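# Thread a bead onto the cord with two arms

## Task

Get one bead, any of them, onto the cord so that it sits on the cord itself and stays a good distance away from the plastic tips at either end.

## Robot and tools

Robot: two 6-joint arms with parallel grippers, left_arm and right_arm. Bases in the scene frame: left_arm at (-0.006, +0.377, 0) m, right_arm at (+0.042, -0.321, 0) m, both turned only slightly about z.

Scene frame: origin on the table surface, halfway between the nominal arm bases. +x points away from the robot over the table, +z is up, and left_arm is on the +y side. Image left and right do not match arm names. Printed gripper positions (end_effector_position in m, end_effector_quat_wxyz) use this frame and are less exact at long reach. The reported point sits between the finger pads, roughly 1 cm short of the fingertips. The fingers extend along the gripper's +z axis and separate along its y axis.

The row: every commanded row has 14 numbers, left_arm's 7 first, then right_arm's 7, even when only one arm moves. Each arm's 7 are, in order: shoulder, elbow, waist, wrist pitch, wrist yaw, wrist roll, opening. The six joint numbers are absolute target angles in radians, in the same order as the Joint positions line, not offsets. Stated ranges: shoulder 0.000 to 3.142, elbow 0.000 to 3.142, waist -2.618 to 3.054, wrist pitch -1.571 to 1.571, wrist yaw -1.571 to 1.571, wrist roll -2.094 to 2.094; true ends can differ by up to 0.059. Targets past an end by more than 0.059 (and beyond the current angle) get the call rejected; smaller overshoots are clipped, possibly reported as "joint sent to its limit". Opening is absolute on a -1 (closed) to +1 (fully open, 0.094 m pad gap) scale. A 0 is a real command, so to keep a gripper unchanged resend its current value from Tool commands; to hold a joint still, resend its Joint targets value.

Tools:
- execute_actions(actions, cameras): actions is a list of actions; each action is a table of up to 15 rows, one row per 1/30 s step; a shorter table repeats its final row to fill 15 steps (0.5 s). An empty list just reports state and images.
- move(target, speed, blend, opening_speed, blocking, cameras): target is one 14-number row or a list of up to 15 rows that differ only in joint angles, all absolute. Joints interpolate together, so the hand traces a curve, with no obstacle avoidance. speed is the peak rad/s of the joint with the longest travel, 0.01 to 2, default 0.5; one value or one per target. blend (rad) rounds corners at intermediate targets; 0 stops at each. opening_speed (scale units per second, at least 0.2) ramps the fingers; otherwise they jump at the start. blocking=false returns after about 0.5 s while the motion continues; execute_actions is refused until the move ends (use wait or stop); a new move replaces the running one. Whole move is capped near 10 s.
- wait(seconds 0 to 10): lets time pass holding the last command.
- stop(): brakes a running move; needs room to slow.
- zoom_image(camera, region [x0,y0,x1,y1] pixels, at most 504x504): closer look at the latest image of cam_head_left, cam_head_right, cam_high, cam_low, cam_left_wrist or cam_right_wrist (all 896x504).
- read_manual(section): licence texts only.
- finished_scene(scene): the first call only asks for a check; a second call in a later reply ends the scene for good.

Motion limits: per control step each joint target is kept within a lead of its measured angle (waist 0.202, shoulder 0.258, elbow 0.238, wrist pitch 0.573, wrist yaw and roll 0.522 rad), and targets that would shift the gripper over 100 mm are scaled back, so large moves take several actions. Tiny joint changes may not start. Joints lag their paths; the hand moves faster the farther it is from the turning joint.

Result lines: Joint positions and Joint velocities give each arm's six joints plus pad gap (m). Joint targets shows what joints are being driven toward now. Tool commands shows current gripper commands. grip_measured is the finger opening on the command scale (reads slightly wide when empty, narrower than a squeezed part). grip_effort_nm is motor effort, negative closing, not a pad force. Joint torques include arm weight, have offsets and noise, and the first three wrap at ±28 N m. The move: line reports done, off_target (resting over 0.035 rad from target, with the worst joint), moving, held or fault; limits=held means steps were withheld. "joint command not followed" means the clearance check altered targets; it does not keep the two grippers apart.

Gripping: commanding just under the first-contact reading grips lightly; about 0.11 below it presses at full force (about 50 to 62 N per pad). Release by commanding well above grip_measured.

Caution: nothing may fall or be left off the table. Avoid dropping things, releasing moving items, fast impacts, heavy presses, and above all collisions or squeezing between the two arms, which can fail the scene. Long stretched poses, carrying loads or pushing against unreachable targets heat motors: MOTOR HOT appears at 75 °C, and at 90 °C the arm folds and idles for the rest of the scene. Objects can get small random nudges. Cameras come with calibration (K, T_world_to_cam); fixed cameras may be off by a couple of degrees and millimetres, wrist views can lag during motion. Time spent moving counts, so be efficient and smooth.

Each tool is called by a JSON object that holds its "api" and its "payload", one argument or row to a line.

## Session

{"api": "execute_actions", "payload": {
  "actions": []
}}

{"api": "zoom_image", "payload": {
  "camera": "cam_high",
  "region": [300, 150, 560, 330]
}}

{"api": "zoom_image", "payload": {
  "camera": "cam_low",
  "region": [260, 270, 760, 400]
}}

{"api": "zoom_image", "payload": {
  "camera": "cam_head_left",
  "region": [340, 180, 580, 320]
}}

Scene clock: 0.00 s.
left_arm: end_effector_position=(+0.3959, +0.4124, +0.1102) grip_measured=+1.000 grip_effort_nm=n/a end_effector_quat_wxyz=(+0.589, -0.045, +0.805, +0.054) | right_arm: end_effector_position=(+0.4525, -0.3238, +0.1308) grip_measured=+1.000 grip_effort_nm=n/a end_effector_quat_wxyz=(+0.636, +0.006, +0.771, -0.032)
Joint names: [shoulder, elbow, waist, wrist pitch, wrist yaw, wrist roll]
Joint positions: left_arm=[1.534 0.395 -0.018 0.833 -0.104 0.002 0.094] | right_arm=[1.572 0.383 0.002 0.999 0.086 -0.027 0.094]
Joint velocities: left_arm=[0.002 -0.012 0.002 -0.022 0.037 -0.051 0] | right_arm=[-0.027 -0.002 -0.012 -0.051 -0.081 0.051 0]
Joint torques (N m): no reading
Heat: left arm: 24 °C; right arm: 28 °C.
Joint targets: left_arm=[1.524 0.405 -0.018 0.843 -0.105 0.001] | right_arm=[1.562 0.392 0.002 1.009 0.087 -0.027]
Tool commands: left_gripper/opening=+1.0 right_gripper/opening=+1.0
camera_calibration:
cam_left_wrist: T_world_to_cam=[[0.0942731, -0.983278, -0.155814, 0.389762], [-0.871723, -0.00593639, -0.489963, 0.427505], [0.480845, 0.182017, -0.857705, -0.0577713], [0, 0, 0, 1]] pos_world=[0.363701, 0.396297, 0.220641]
cam_right_wrist: T_world_to_cam=[[-0.0691232, -0.996001, -0.0566057, -0.281874], [-0.798666, 0.0892504, -0.59512, 0.493301], [0.597792, 0.00407242, -0.801641, -0.0484139], [0, 0, 0, 1]] pos_world=[0.40344, -0.324577, 0.238807]

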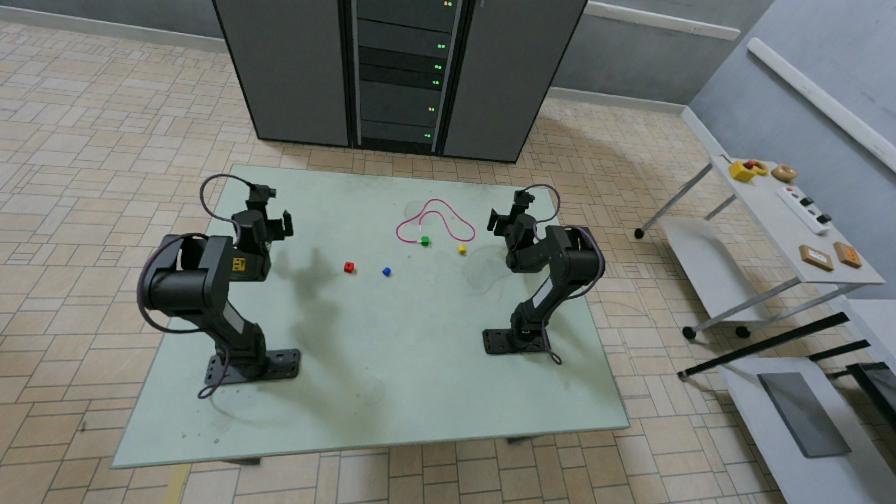

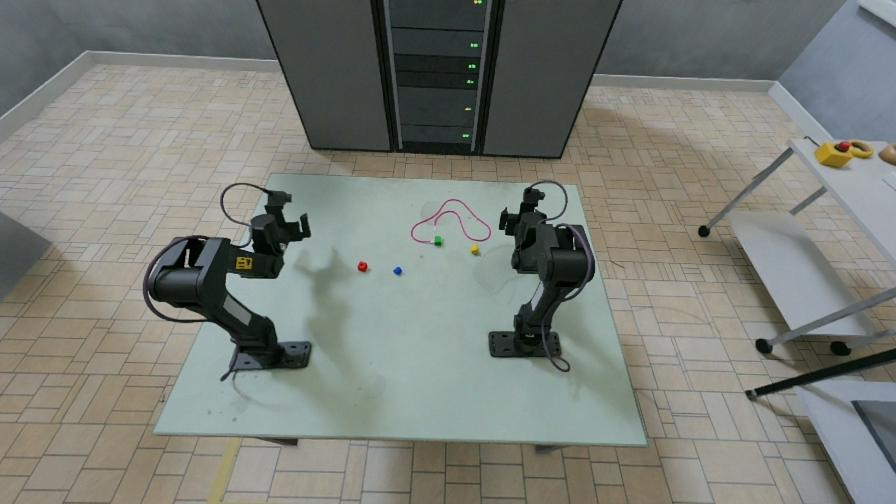

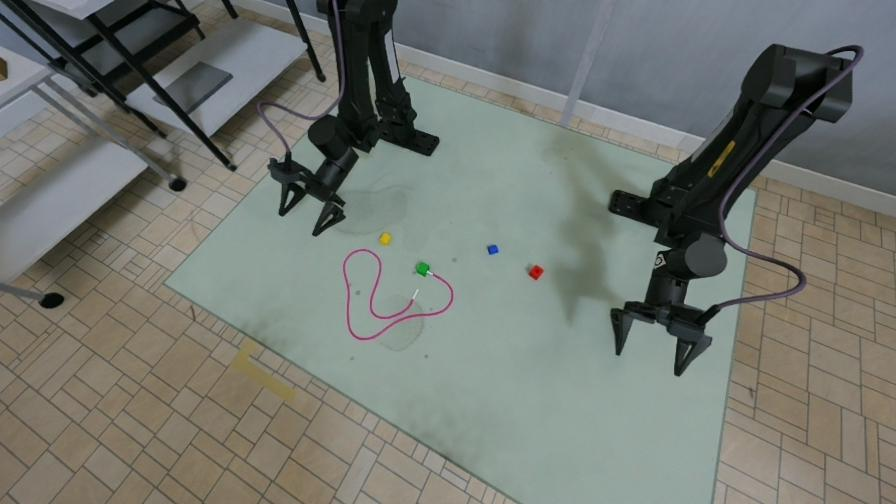

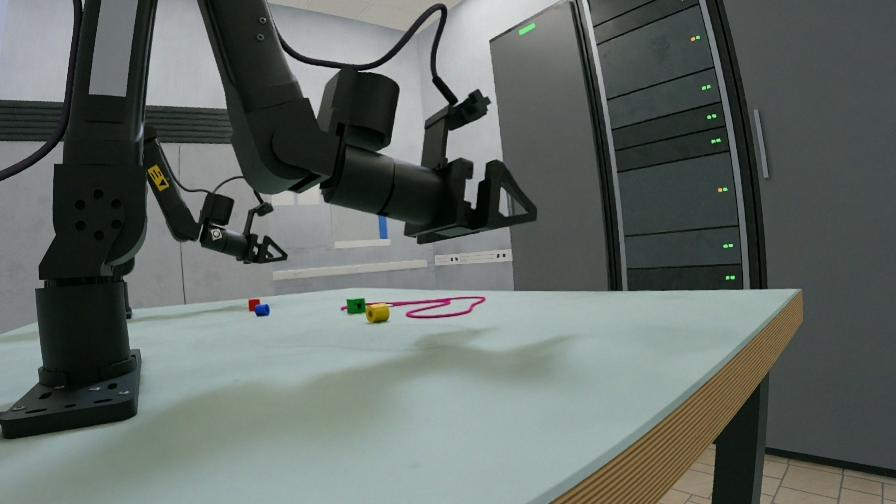

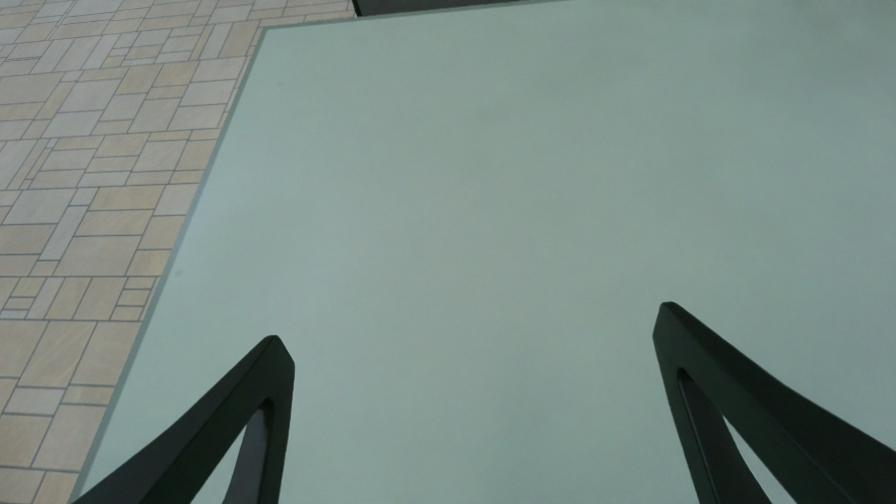

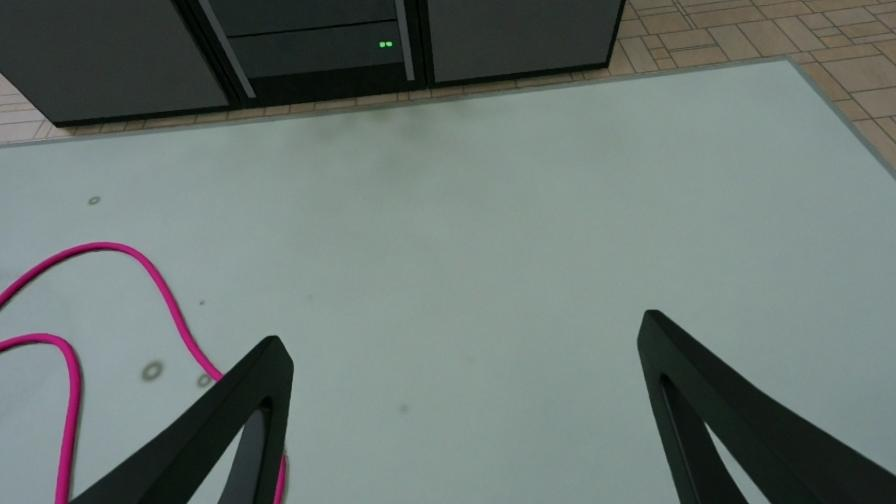

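Scaled by 1.938 from the camera's 896x504 image, which has a finer 1280x720 frame.

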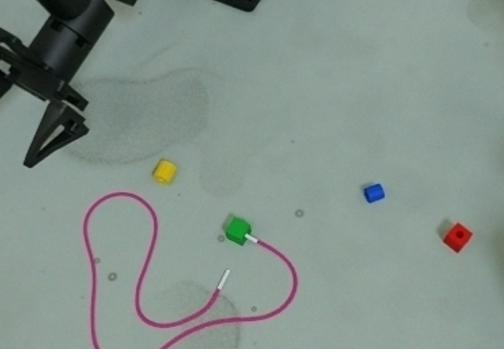

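Scaled by 1.008 from the camera's 896x504 image, which has a finer 1280x720 frame.

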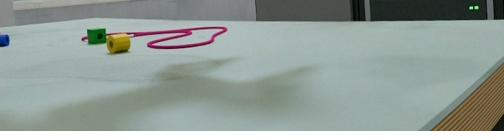

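Scaled by 2.100 from the camera's 896x504 image, which has a finer 1280x720 frame.

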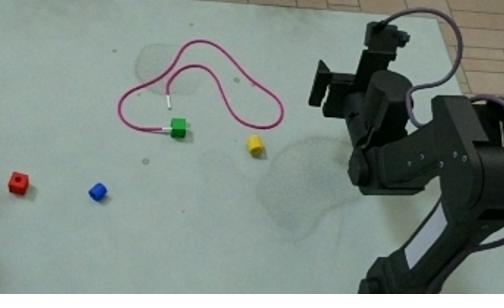

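{"api": "zoom_image", "payload": {
  "camera": "cam_high",
  "region": [400, 250, 450, 290]
}}

{"api": "zoom_image", "payload": {
  "camera": "cam_head_left",
  "region": [390, 210, 450, 260]
}}

{"api": "zoom_image", "payload": {
  "camera": "cam_low",
  "region": [330, 280, 410, 330]
}}

Scaled by 10.080 from the camera's 896x504 image, which has a finer 1280x720 frame.

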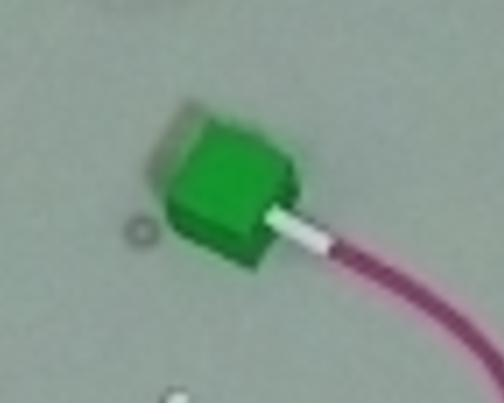

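Scaled by 8.400 from the camera's 896x504 image, which has a finer 1280x720 frame.

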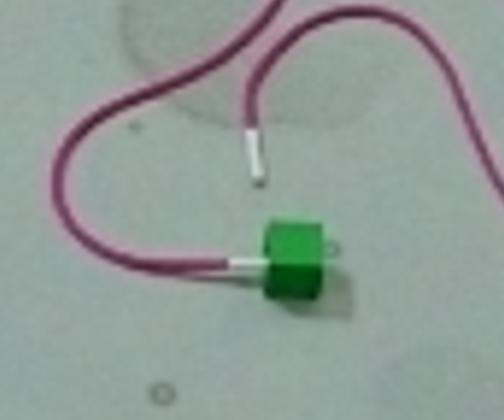

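Scaled by 6.300 from the camera's 896x504 image, which has a finer 1280x720 frame.

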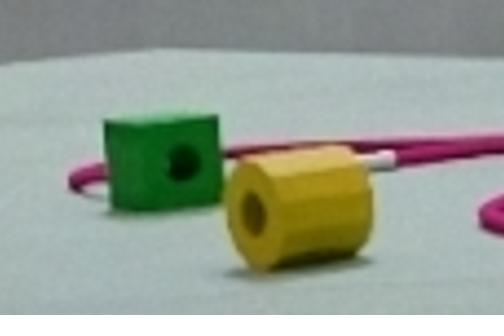

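{"api": "move", "payload": {
  "target": [1.524,0.405,-0.018,0.843,-0.105,0.001,1,2.2515,2.267,0.68,-1.516,0,-0.863,-0.3],
  "speed": 0.8,
  "cameras": ["cam_right_wrist","cam_low","cam_high"]
}}

Scene clock: 31.20 s.
left_arm: end_effector_position=(+0.3959, +0.4124, +0.1102) grip_measured=+1.000 grip_effort_nm=0.002 end_effector_quat_wxyz=(+0.589, -0.045, +0.805, +0.054) | right_arm: end_effector_position=(+0.3793, -0.0338, +0.1382) grip_measured=-0.297 grip_effort_nm=-0.168 end_effector_quat_wxyz=(-0.033, +0.705, -0.709, +0.008)
Joint names: [shoulder, elbow, waist, wrist pitch, wrist yaw, wrist roll]
Joint positions: left_arm=[1.534 0.395 -0.018 0.833 -0.104 0.002 0.094] | right_arm=[2.232 2.228 0.68 -1.501 0.011 -0.858 0.033]
Joint velocities: left_arm=[0.002 -0.007 0.017 -0.022 -0.022 -0.081 0] | right_arm=[-0.012 -0.012 -0.007 0.007 -0.051 -0.051 0.001]
Joint torques (N m): left_arm=[-5.82 5.6 0.03 1.63 -0.04 -0.02] | right_arm=[-10.33 8.88 -0.02 0.02 -0.11 -0.06]
Heat: left arm: 25 °C; right arm: 30 °C.
Joint targets: left_arm=[1.524 0.405 -0.018 0.843 -0.105 0.001] | right_arm=[2.251 2.267 0.680 -1.516 0.000 -0.863]
move: off_target (right_arm); right_arm: the elbow is farthest, 0.039 rad from its target
camera_calibration:
cam_right_wrist: T_world_to_cam=[[0.992767, -0.107361, 0.0537417, -0.385661], [-0.116593, -0.755312, 0.64491, -0.0452649], [-0.0286463, -0.646511, -0.762366, 0.210238], [0, 0, 0, 1]] pos_world=[0.383616, 0.0603272, 0.210196]
Images, in order (width x height): cam_high 896x504, cam_low 896x504, cam_right_wrist 896x504.

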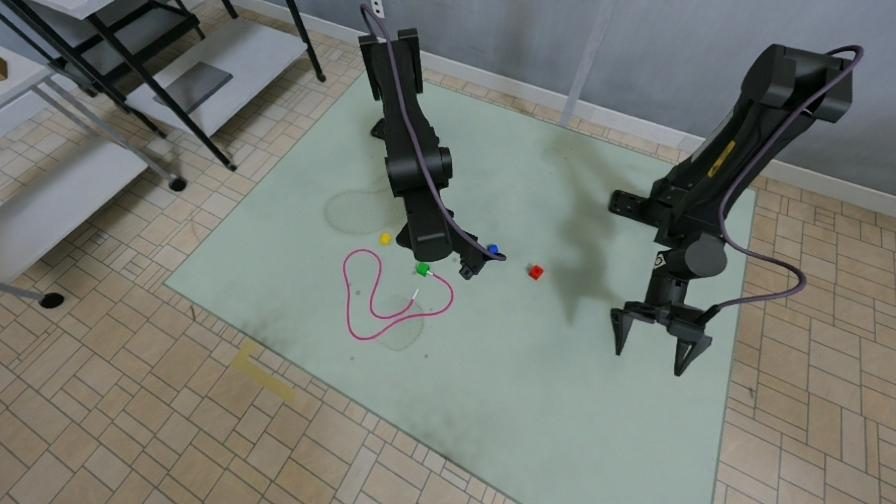

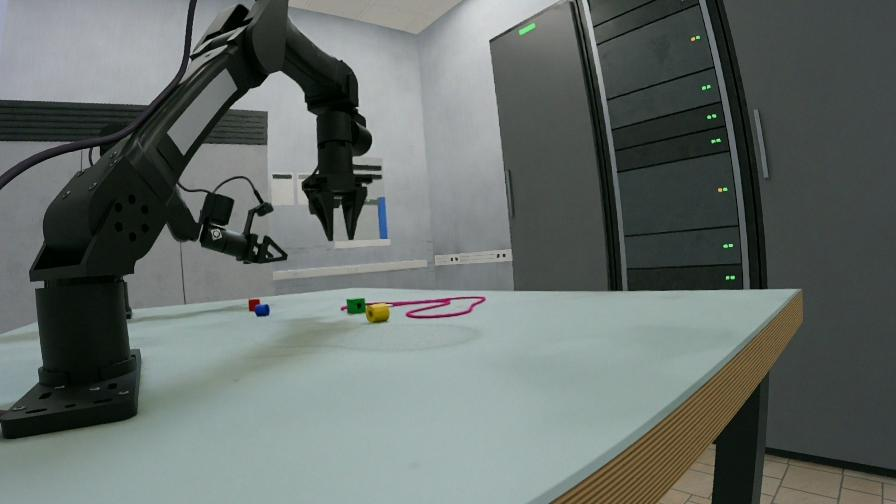

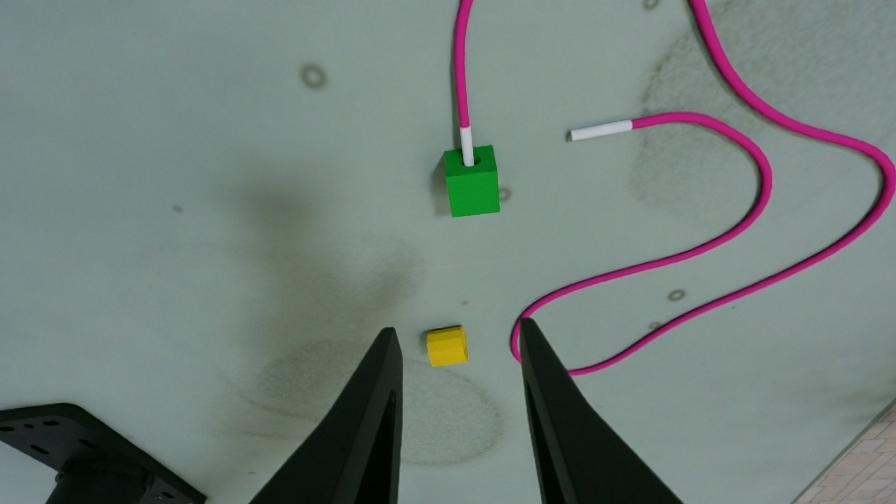

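{"api": "move", "payload": {
  "target": [1.524,0.405,-0.018,0.843,-0.105,0.001,1,2.35,2.078,0.675,-1.299,0,-0.868,-0.3],
  "speed": 0.4,
  "cameras": ["cam_right_wrist","cam_low"]
}}

{"api": "zoom_image", "payload": {
  "camera": "cam_low",
  "region": [310, 250, 410, 330]
}}

Scene clock: 45.90 s.
left_arm: end_effector_position=(+0.3959, +0.4124, +0.1102) grip_measured=+1.000 grip_effort_nm=0.002 end_effector_quat_wxyz=(+0.589, -0.045, +0.805, +0.054) | right_arm: end_effector_position=(+0.3882, -0.0261, +0.0555) grip_measured=-0.297 grip_effort_nm=-0.173 end_effector_quat_wxyz=(+0.002, +0.707, -0.707, +0.005)
Joint names: [shoulder, elbow, waist, wrist pitch, wrist yaw, wrist roll]
Joint positions: left_arm=[1.534 0.395 -0.018 0.833 -0.104 0.002 0.094] | right_arm=[2.344 2.089 0.68 -1.32 0.011 -0.862 0.033]
Joint velocities: left_arm=[-0.002 -0.002 -0.002 0.007 -0.022 0.007 0] | right_arm=[0.002 -0.002 -0.012 -0.051 0.022 -0.007 -0.001]
Joint torques (N m): left_arm=[-5.85 5.61 0.03 1.62 -0.04 -0.02] | right_arm=[-12.08 5 -0.5 0.2 -0.11 -0.05]
Heat: left arm: 25 °C; right arm: 31 °C.
Joint targets: left_arm=[1.524 0.405 -0.018 0.843 -0.105 0.001] | right_arm=[2.350 2.078 0.675 -1.299 0.000 -0.868]
move: done
camera_calibration:
cam_right_wrist: T_world_to_cam=[[0.994863, -0.101074, 0.00555465, -0.387253], [-0.0775116, -0.725353, 0.683999, -0.00168104], [-0.0651052, -0.680916, -0.729462, 0.163847], [0, 0, 0, 1]] pos_world=[0.395801, 0.0712056, 0.122821]
Images, in order (width x height): cam_low 896x504, cam_right_wrist 896x504.

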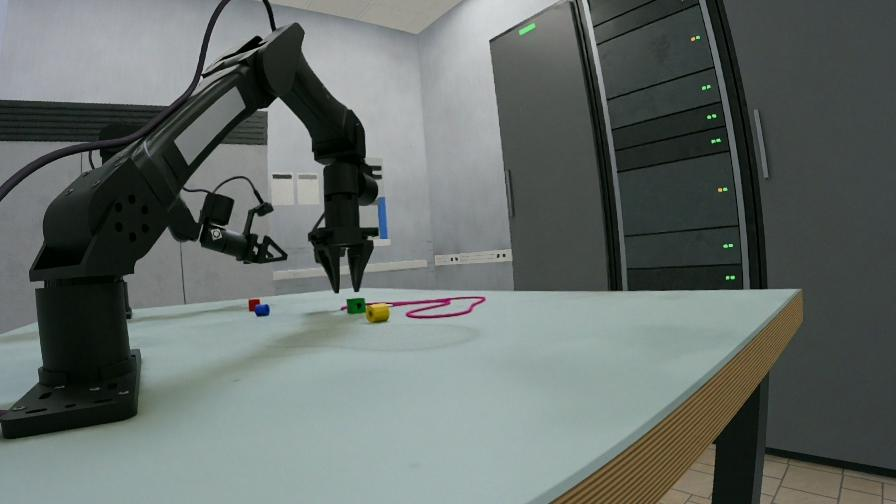

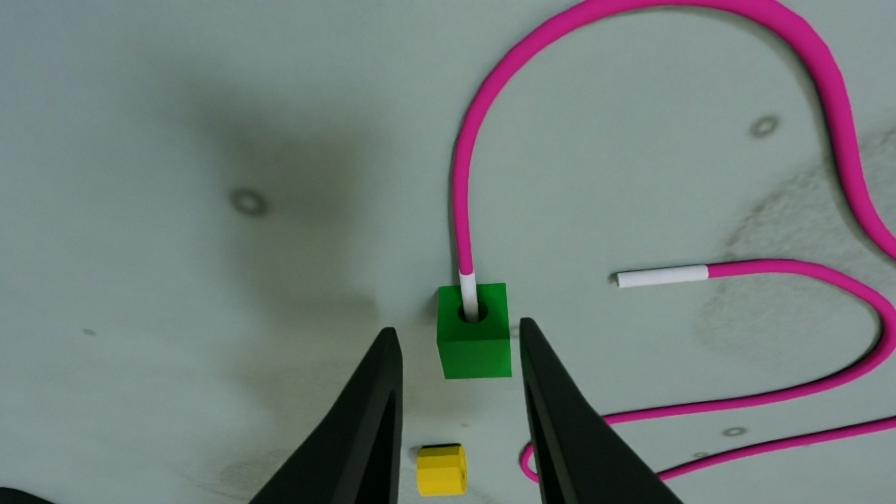

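Scaled by 5.040 from the camera's 896x504 image, which has a finer 1280x720 frame.

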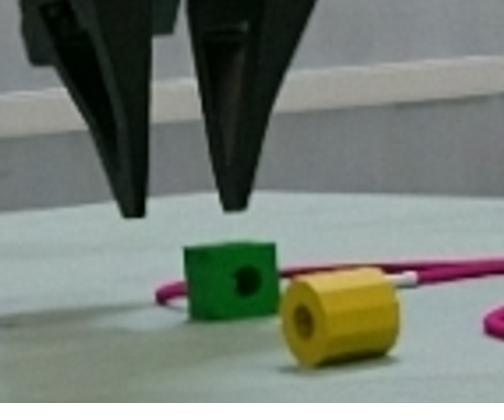

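{"api": "move", "payload": {
  "target": [1.524,0.405,-0.018,0.843,-0.105,0.001,1,2.365,1.9765,0.672,-1.182,0,-0.868,-0.3],
  "speed": 0.3,
  "cameras": ["cam_right_wrist","cam_low"]
}}

{"api": "zoom_image", "payload": {
  "camera": "cam_low",
  "region": [310, 250, 410, 330]
}}

Scene clock: 58.60 s.
left_arm: end_effector_position=(+0.3959, +0.4124, +0.1102) grip_measured=+1.000 grip_effort_nm=-0.002 end_effector_quat_wxyz=(+0.589, -0.045, +0.805, +0.054) | right_arm: end_effector_position=(+0.3906, -0.0241, +0.0296) grip_measured=-0.297 grip_effort_nm=-0.168 end_effector_quat_wxyz=(-0.006, +0.707, -0.707, +0.006)
Joint names: [shoulder, elbow, waist, wrist pitch, wrist yaw, wrist roll]
Joint positions: left_arm=[1.534 0.395 -0.018 0.833 -0.104 0.002 0.094] | right_arm=[2.347 1.992 0.68 -1.203 0.011 -0.863 0.033]
Joint velocities: left_arm=[-0.017 -0.027 -0.017 -0.007 -0.037 -0.007 0] | right_arm=[0.012 -0.017 0.012 0.037 0.007 -0.037 -0.001]
Joint torques (N m): left_arm=[-5.83 5.6 0.01 1.63 -0.04 -0.02] | right_arm=[-11.28 4.67 -0.72 0.22 -0.11 -0.03]
Heat: left arm: 25 °C; right arm: 32 °C.
Joint targets: left_arm=[1.524 0.405 -0.018 0.843 -0.105 0.001] | right_arm=[2.365 1.977 0.672 -1.182 0.000 -0.868]
move: done
camera_calibration:
cam_right_wrist: T_world_to_cam=[[0.994762, -0.100814, 0.0168743, -0.389577], [-0.0857018, -0.73263, 0.67521, 0.0210158], [-0.0557078, -0.673119, -0.737433, 0.143237], [0, 0, 0, 1]] pos_world=[0.397317, 0.0725374, 0.0980112]
Images, in order (width x height): cam_low 896x504, cam_right_wrist 896x504.

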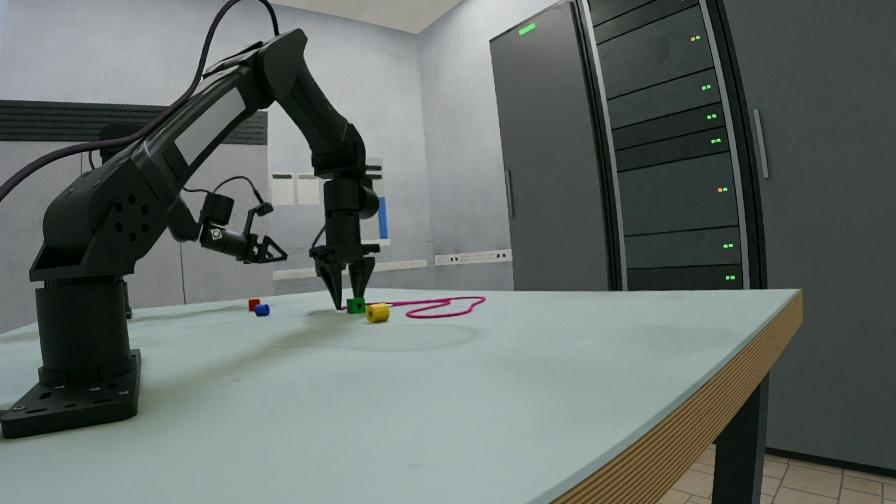

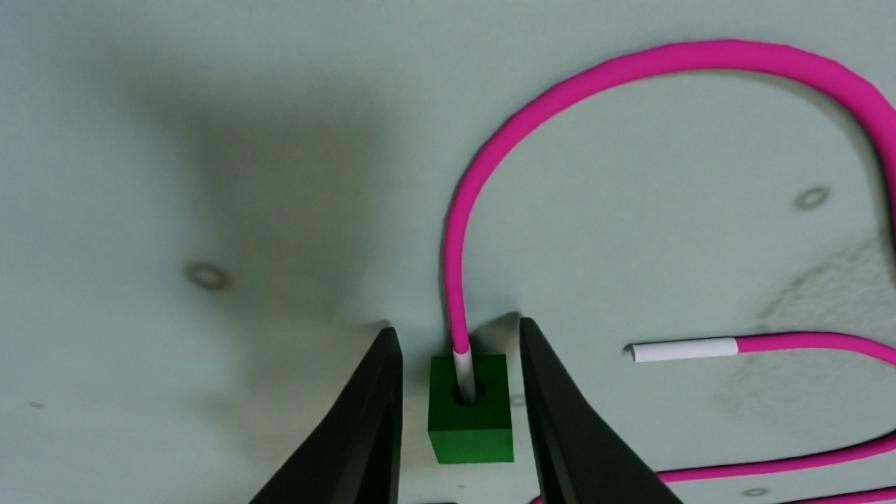

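Scaled by 5.040 from the camera's 896x504 image, which has a finer 1280x720 frame.

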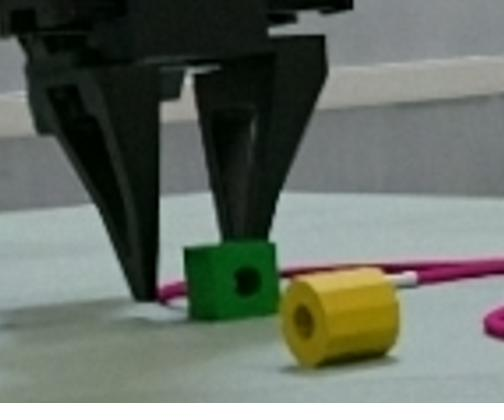

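{"api": "move", "payload": {
  "target": [1.524,0.405,-0.018,0.843,-0.105,0.001,1,2.367,1.957,0.672,-1.165,0,-0.868,-0.3],
  "speed": 0.2,
  "cameras": ["cam_low","cam_right_wrist"]
}}

{"api": "zoom_image", "payload": {
  "camera": "cam_low",
  "region": [310, 250, 410, 330]
}}

{"api": "zoom_image", "payload": {
  "camera": "cam_right_wrist",
  "region": [348, 152, 600, 352]
}}

Scene clock: 91.10 s.
left_arm: end_effector_position=(+0.3959, +0.4124, +0.1102) grip_measured=+1.000 grip_effort_nm=0.002 end_effector_quat_wxyz=(+0.589, -0.045, +0.805, +0.054) | right_arm: end_effector_position=(+0.3902, -0.0244, +0.0258) grip_measured=-0.297 grip_effort_nm=-0.168 end_effector_quat_wxyz=(-0.006, +0.707, -0.707, +0.006)
Joint names: [shoulder, elbow, waist, wrist pitch, wrist yaw, wrist roll]
Joint positions: left_arm=[1.534 0.395 -0.018 0.833 -0.104 0.002 0.094] | right_arm=[2.347 1.977 0.68 -1.189 0.011 -0.863 0.033]
Joint velocities: left_arm=[0.002 -0.007 0.012 -0.037 0.081 -0.007 0] | right_arm=[0.002 -0.002 -0.002 -0.051 0.022 0.066 0.001]
Joint torques (N m): left_arm=[-5.83 5.6 0.05 1.63 -0.04 -0.03] | right_arm=[-11.11 4.34 -0.69 0.27 -0.11 -0.04]
Heat: left arm: 26 °C; right arm: 32 °C.
Joint targets: left_arm=[1.524 0.405 -0.018 0.843 -0.105 0.001] | right_arm=[2.367 1.957 0.672 -1.165 0.000 -0.868]
move: done
camera_calibration:
cam_right_wrist: T_world_to_cam=[[0.994767, -0.10081, 0.016611, -0.389127], [-0.085506, -0.732463, 0.675416, 0.0231541], [-0.0559215, -0.673302, -0.73725, 0.140298], [0, 0, 0, 1]] pos_world=[0.396916, 0.0721946, 0.0942596]
Images, in order (width x height): cam_low 896x504, cam_right_wrist 896x504.

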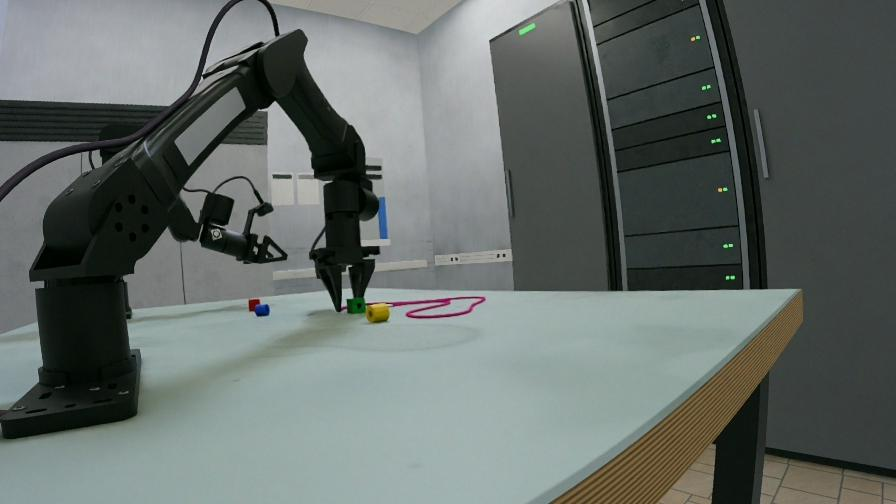

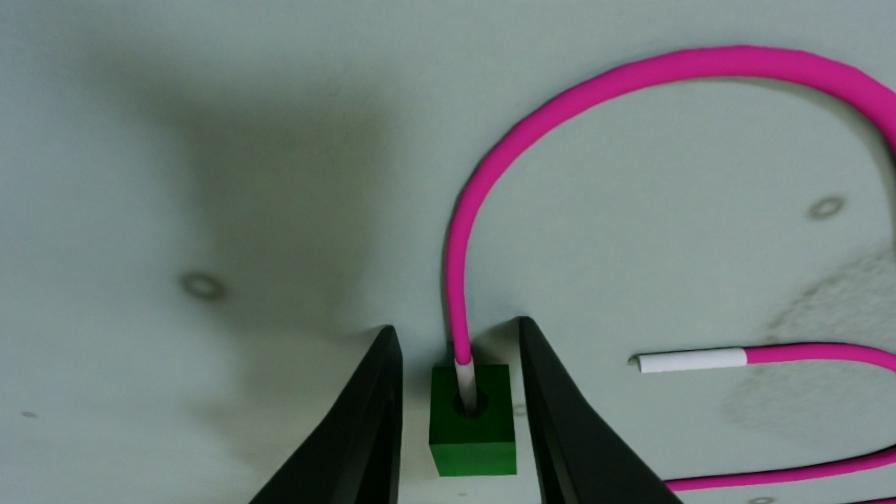

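Scaled by 5.040 from the camera's 896x504 image, which has a finer 1280x720 frame.

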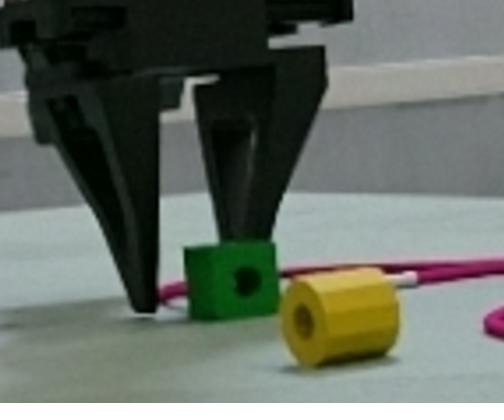

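Scaled by 2.000 from the camera's 896x504 image, which has a finer 1280x720 frame.

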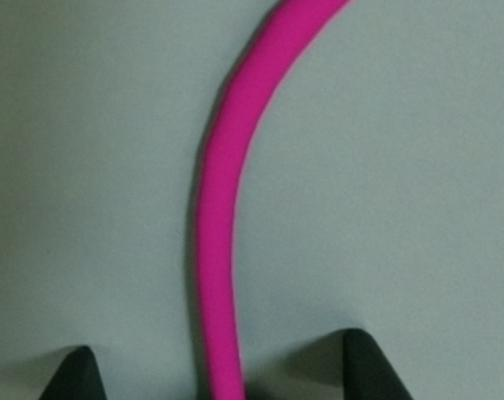

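{"api": "move", "payload": {
  "target": [1.524,0.405,-0.018,0.843,-0.105,0.001,1,2.367,1.951,0.672,-1.162,0,-0.868,-0.97],
  "opening_speed": 0.7,
  "cameras": ["cam_low","cam_right_wrist"]
}}

{"api": "zoom_image", "payload": {
  "camera": "cam_low",
  "region": [310, 250, 410, 330]
}}

Scene clock: 98.23 s.
left_arm: end_effector_position=(+0.3959, +0.4124, +0.1102) grip_measured=+1.000 grip_effort_nm=-0.002 end_effector_quat_wxyz=(+0.589, -0.045, +0.805, +0.054) | right_arm: end_effector_position=(+0.3937, -0.0231, +0.0253) grip_measured=-0.930 grip_effort_nm=-1.013 end_effector_quat_wxyz=(-0.013, +0.706, -0.708, +0.007)
Joint names: [shoulder, elbow, waist, wrist pitch, wrist yaw, wrist roll]
Joint positions: left_arm=[1.534 0.395 -0.018 0.833 -0.104 0.002 0.094] | right_arm=[2.347 1.975 0.678 -1.172 0.011 -0.863 0.003]
Joint velocities: left_arm=[-0.002 -0.002 -0.007 -0.037 -0.022 -0.051 0] | right_arm=[-0.002 -0.007 -0.002 0.081 0.081 0.022 -0.002]
Joint torques (N m): left_arm=[-5.82 5.59 0.03 1.62 -0.04 -0.03] | right_arm=[-11.18 4.1 -0.58 0.14 -0.1 -0.05]
Heat: left arm: 27 °C; right arm: 33 °C.
Joint targets: left_arm=[1.524 0.405 -0.018 0.843 -0.105 0.001] | right_arm=[2.367 1.951 0.672 -1.162 0.000 -0.868]
move: done
camera_calibration:
cam_right_wrist: T_world_to_cam=[[0.994256, -0.103669, 0.0266143, -0.39256], [-0.0948736, -0.738541, 0.6675, 0.028533], [-0.0495431, -0.666191, -0.744134, 0.138859], [0, 0, 0, 1]] pos_world=[0.399892, 0.0728834, 0.0947321]
Images, in order (width x height): cam_low 896x504, cam_right_wrist 896x504.

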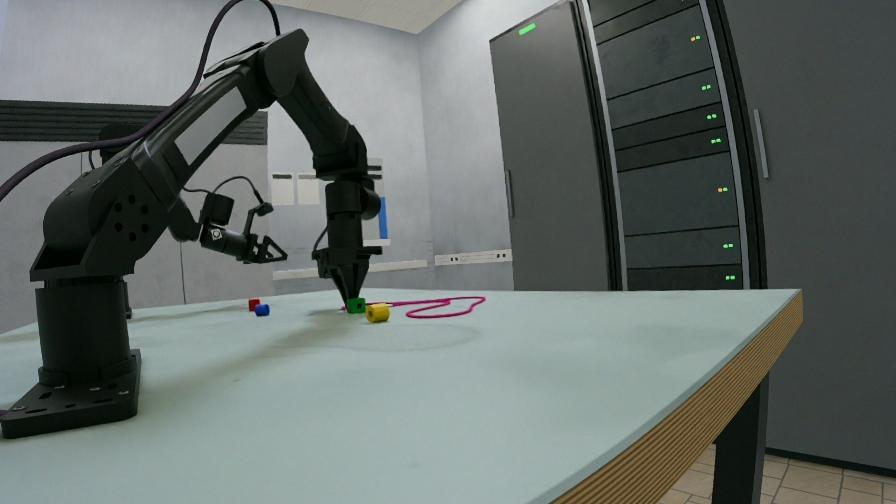

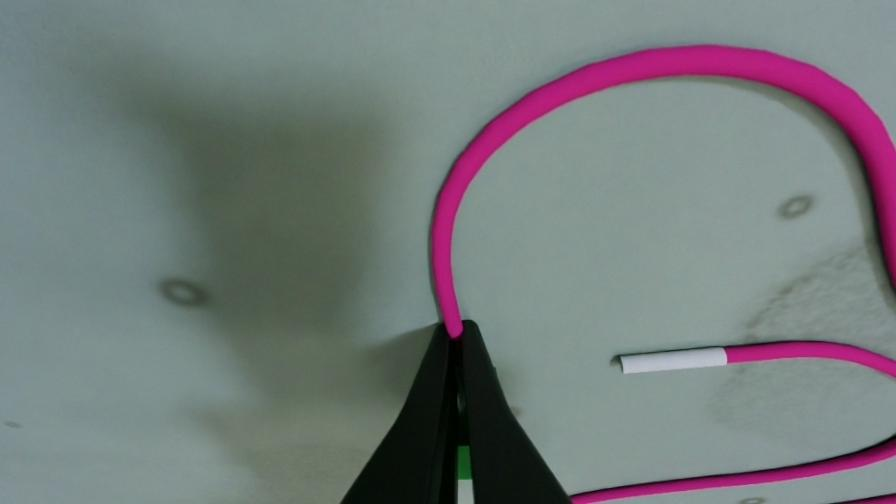

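Scaled by 5.040 from the camera's 896x504 image, which has a finer 1280x720 frame.

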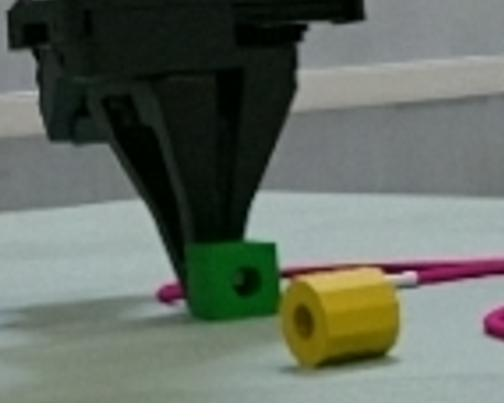

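{"api": "move", "payload": {
  "target": [1.524,0.405,-0.018,0.843,-0.105,0.001,1,2.255,1.832,0.622,-1.105,0,-0.908,-0.97],
  "speed": 0.15,
  "cameras": ["cam_low","cam_right_wrist"]
}}

{"api": "zoom_image", "payload": {
  "camera": "cam_low",
  "region": [310, 250, 410, 330]
}}

Scene clock: 113.00 s.
left_arm: end_effector_position=(+0.3959, +0.4124, +0.1102) grip_measured=+1.000 grip_effort_nm=0.002 end_effector_quat_wxyz=(+0.589, -0.045, +0.805, +0.054) | right_arm: end_effector_position=(+0.3959, -0.0440, +0.0247) grip_measured=-0.932 grip_effort_nm=-1.057 end_effector_quat_wxyz=(-0.020, +0.704, -0.710, +0.000)
Joint names: [shoulder, elbow, waist, wrist pitch, wrist yaw, wrist roll]
Joint positions: left_arm=[1.534 0.395 -0.018 0.833 -0.104 0.002 0.094] | right_arm=[2.283 1.861 0.633 -1.11 -0.005 -0.902 0.003]
Joint velocities: left_arm=[-0.012 -0.002 -0.017 0.022 -0.007 0.007 0] | right_arm=[0.017 0.007 -0.002 0.081 -0.066 0.007 0]
Joint torques (N m): left_arm=[-5.83 5.59 0.01 1.63 -0.04 -0.03] | right_arm=[-14.3 3.77 -1.01 0.13 0.02 -0.03]
Heat: left arm: 27 °C; right arm: 34 °C.
Joint targets: left_arm=[1.524 0.405 -0.018 0.843 -0.105 0.001] | right_arm=[2.255 1.832 0.622 -1.105 0.000 -0.908]
move: done
camera_calibration:
cam_right_wrist: T_world_to_cam=[[0.993698, -0.109342, 0.0246672, -0.396906], [-0.0988119, -0.750612, 0.653312, 0.0150959], [-0.0529193, -0.651633, -0.756686, 0.1268], [0, 0, 0, 1]] pos_world=[0.402607, 0.0505598, 0.0958764]
Images, in order (width x height): cam_low 896x504, cam_right_wrist 896x504.

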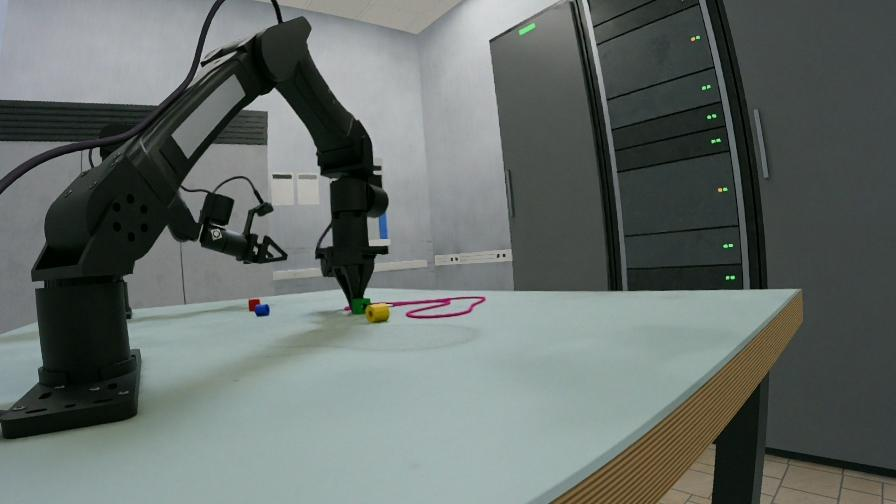

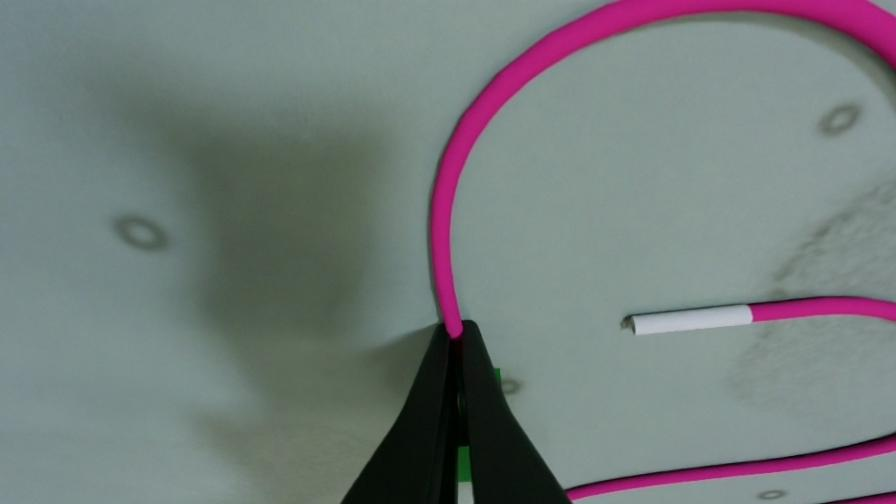

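Scaled by 5.040 from the camera's 896x504 image, which has a finer 1280x720 frame.

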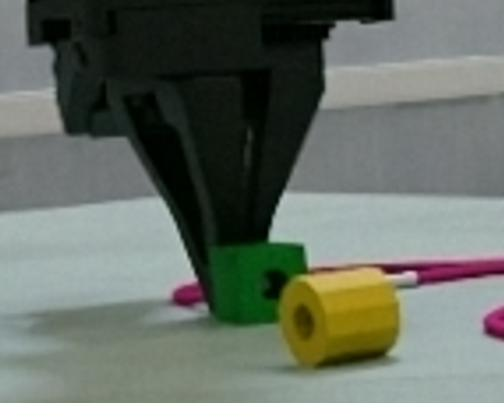

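{"api": "zoom_image", "payload": {
  "camera": "cam_right_wrist",
  "region": [408, 302, 558, 503]
}}

{"api": "zoom_image", "payload": {
  "camera": "cam_low",
  "region": [335, 285, 395, 325]
}}

{"api": "wait", "payload": {
  "seconds": 0
}}

Scaled by 2.507 from the camera's 896x504 image, which has a finer 1280x720 frame.

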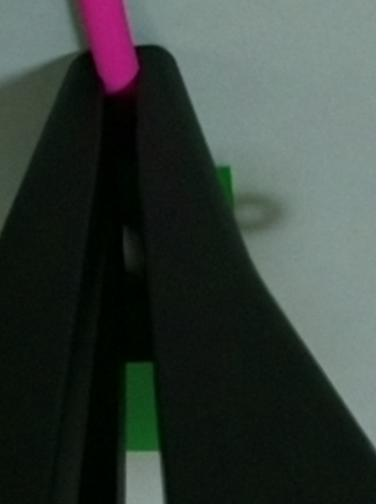

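Scaled by 8.400 from the camera's 896x504 image, which has a finer 1280x720 frame.

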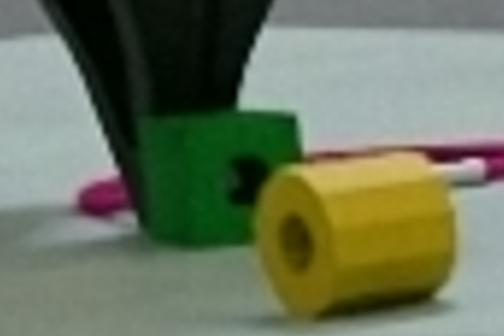

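Scene clock: 120.67 s.
left_arm: end_effector_position=(+0.3959, +0.4124, +0.1102) grip_measured=+1.000 grip_effort_nm=0.002 end_effector_quat_wxyz=(+0.589, -0.045, +0.805, +0.054) | right_arm: end_effector_position=(+0.3959, -0.0440, +0.0247) grip_measured=-0.932 grip_effort_nm=-1.057 end_effector_quat_wxyz=(-0.020, +0.704, -0.710, +0.000)
Joint names: [shoulder, elbow, waist, wrist pitch, wrist yaw, wrist roll]
Joint positions: left_arm=[1.534 0.395 -0.018 0.833 -0.104 0.002 0.094] | right_arm=[2.283 1.861 0.633 -1.11 -0.005 -0.903 0.003]
Joint velocities: left_arm=[0.002 -0.012 0.002 -0.051 0.022 -0.007 0] | right_arm=[-0.002 -0.012 -0.002 0.037 0.081 -0.022 0]
Joint torques (N m): left_arm=[-5.83 5.61 0.02 1.63 -0.04 -0.02] | right_arm=[-14.28 3.82 -0.92 0.14 0.02 -0.04]
Heat: left arm: 27 °C; right arm: 34 °C.
Joint targets: left_arm=[1.524 0.405 -0.018 0.843 -0.105 0.001] | right_arm=[2.255 1.832 0.622 -1.105 0.000 -0.908]
Tool commands: left_gripper/opening=+1.0 right_gripper/opening=-0.97
camera_calibration:
cam_left_wrist: T_world_to_cam=[[0.0942731, -0.983278, -0.155814, 0.389762], [-0.871723, -0.00593639, -0.489963, 0.427505], [0.480845, 0.182017, -0.857705, -0.0577713], [0, 0, 0, 1]] pos_world=[0.363701, 0.396297, 0.220641]
cam_right_wrist: T_world_to_cam=[[0.993781, -0.108584, 0.0246904, -0.396906], [-0.0982534, -0.750674, 0.653326, 0.0148718], [-0.0524065, -0.651689, -0.756674, 0.126595], [0, 0, 0, 1]] pos_world=[0.402533, 0.0505664, 0.0958745]

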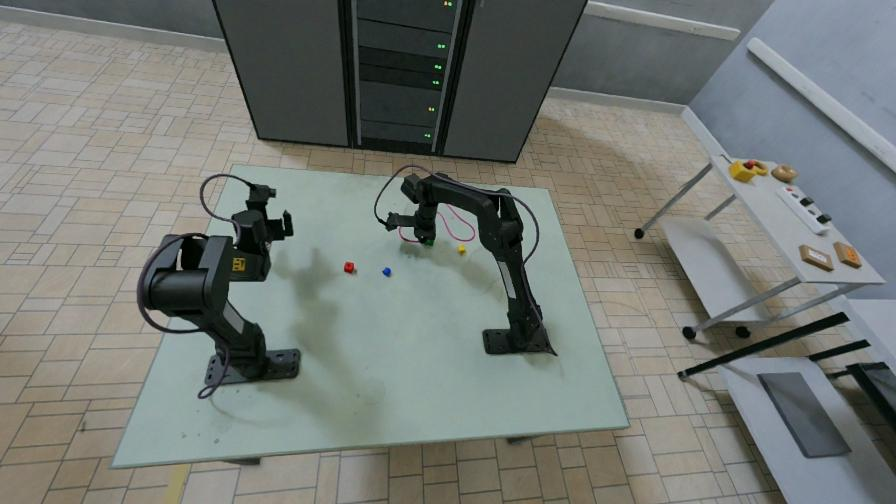

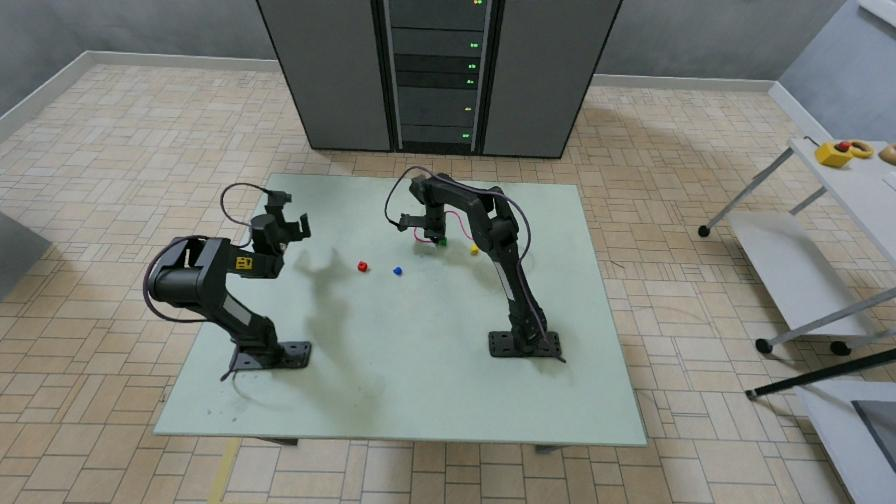

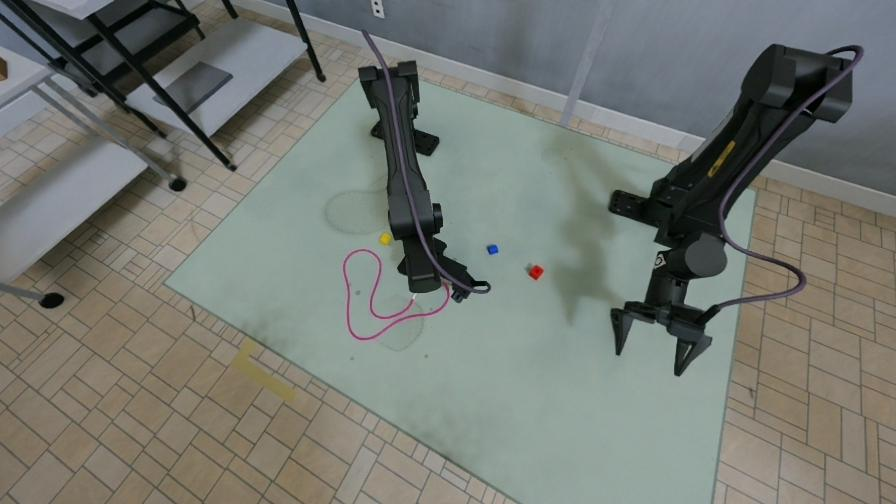

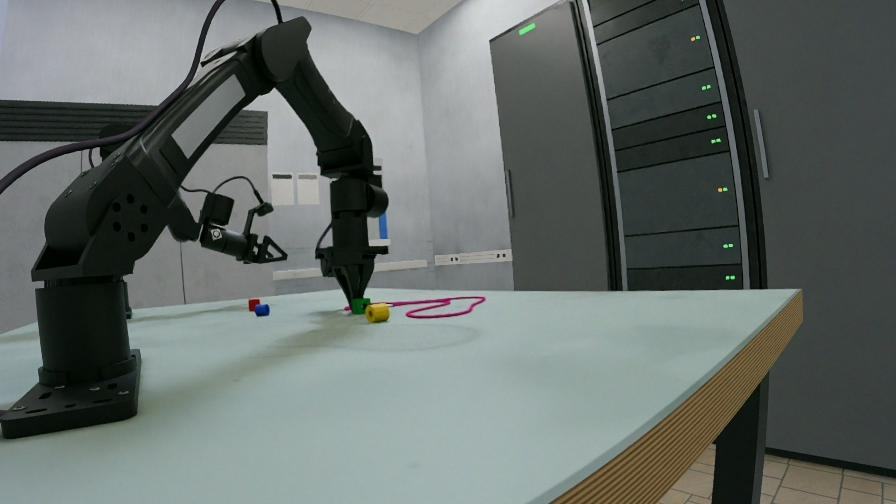

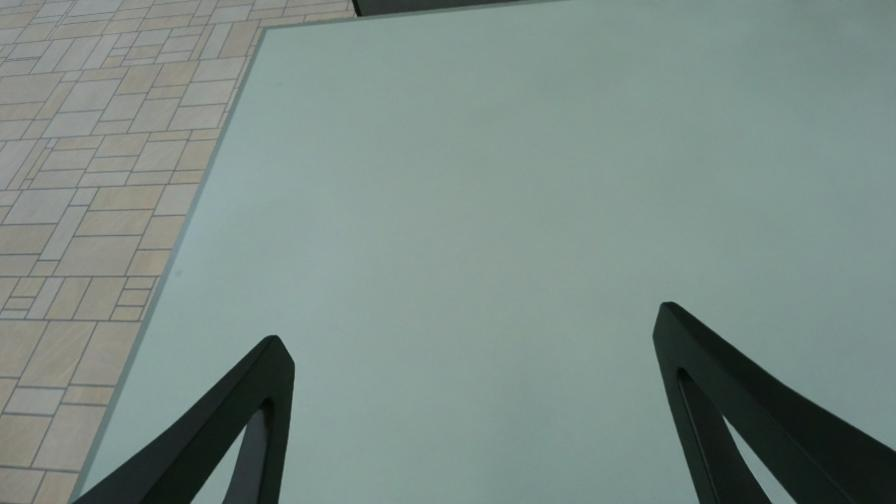

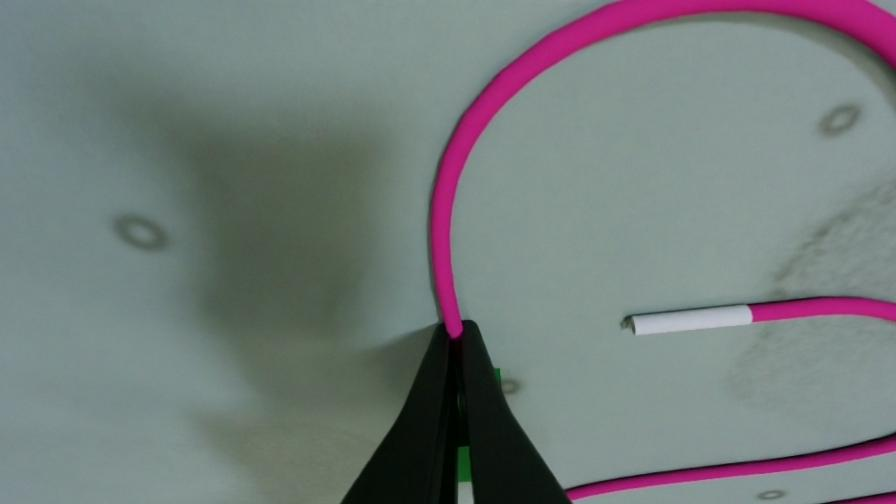

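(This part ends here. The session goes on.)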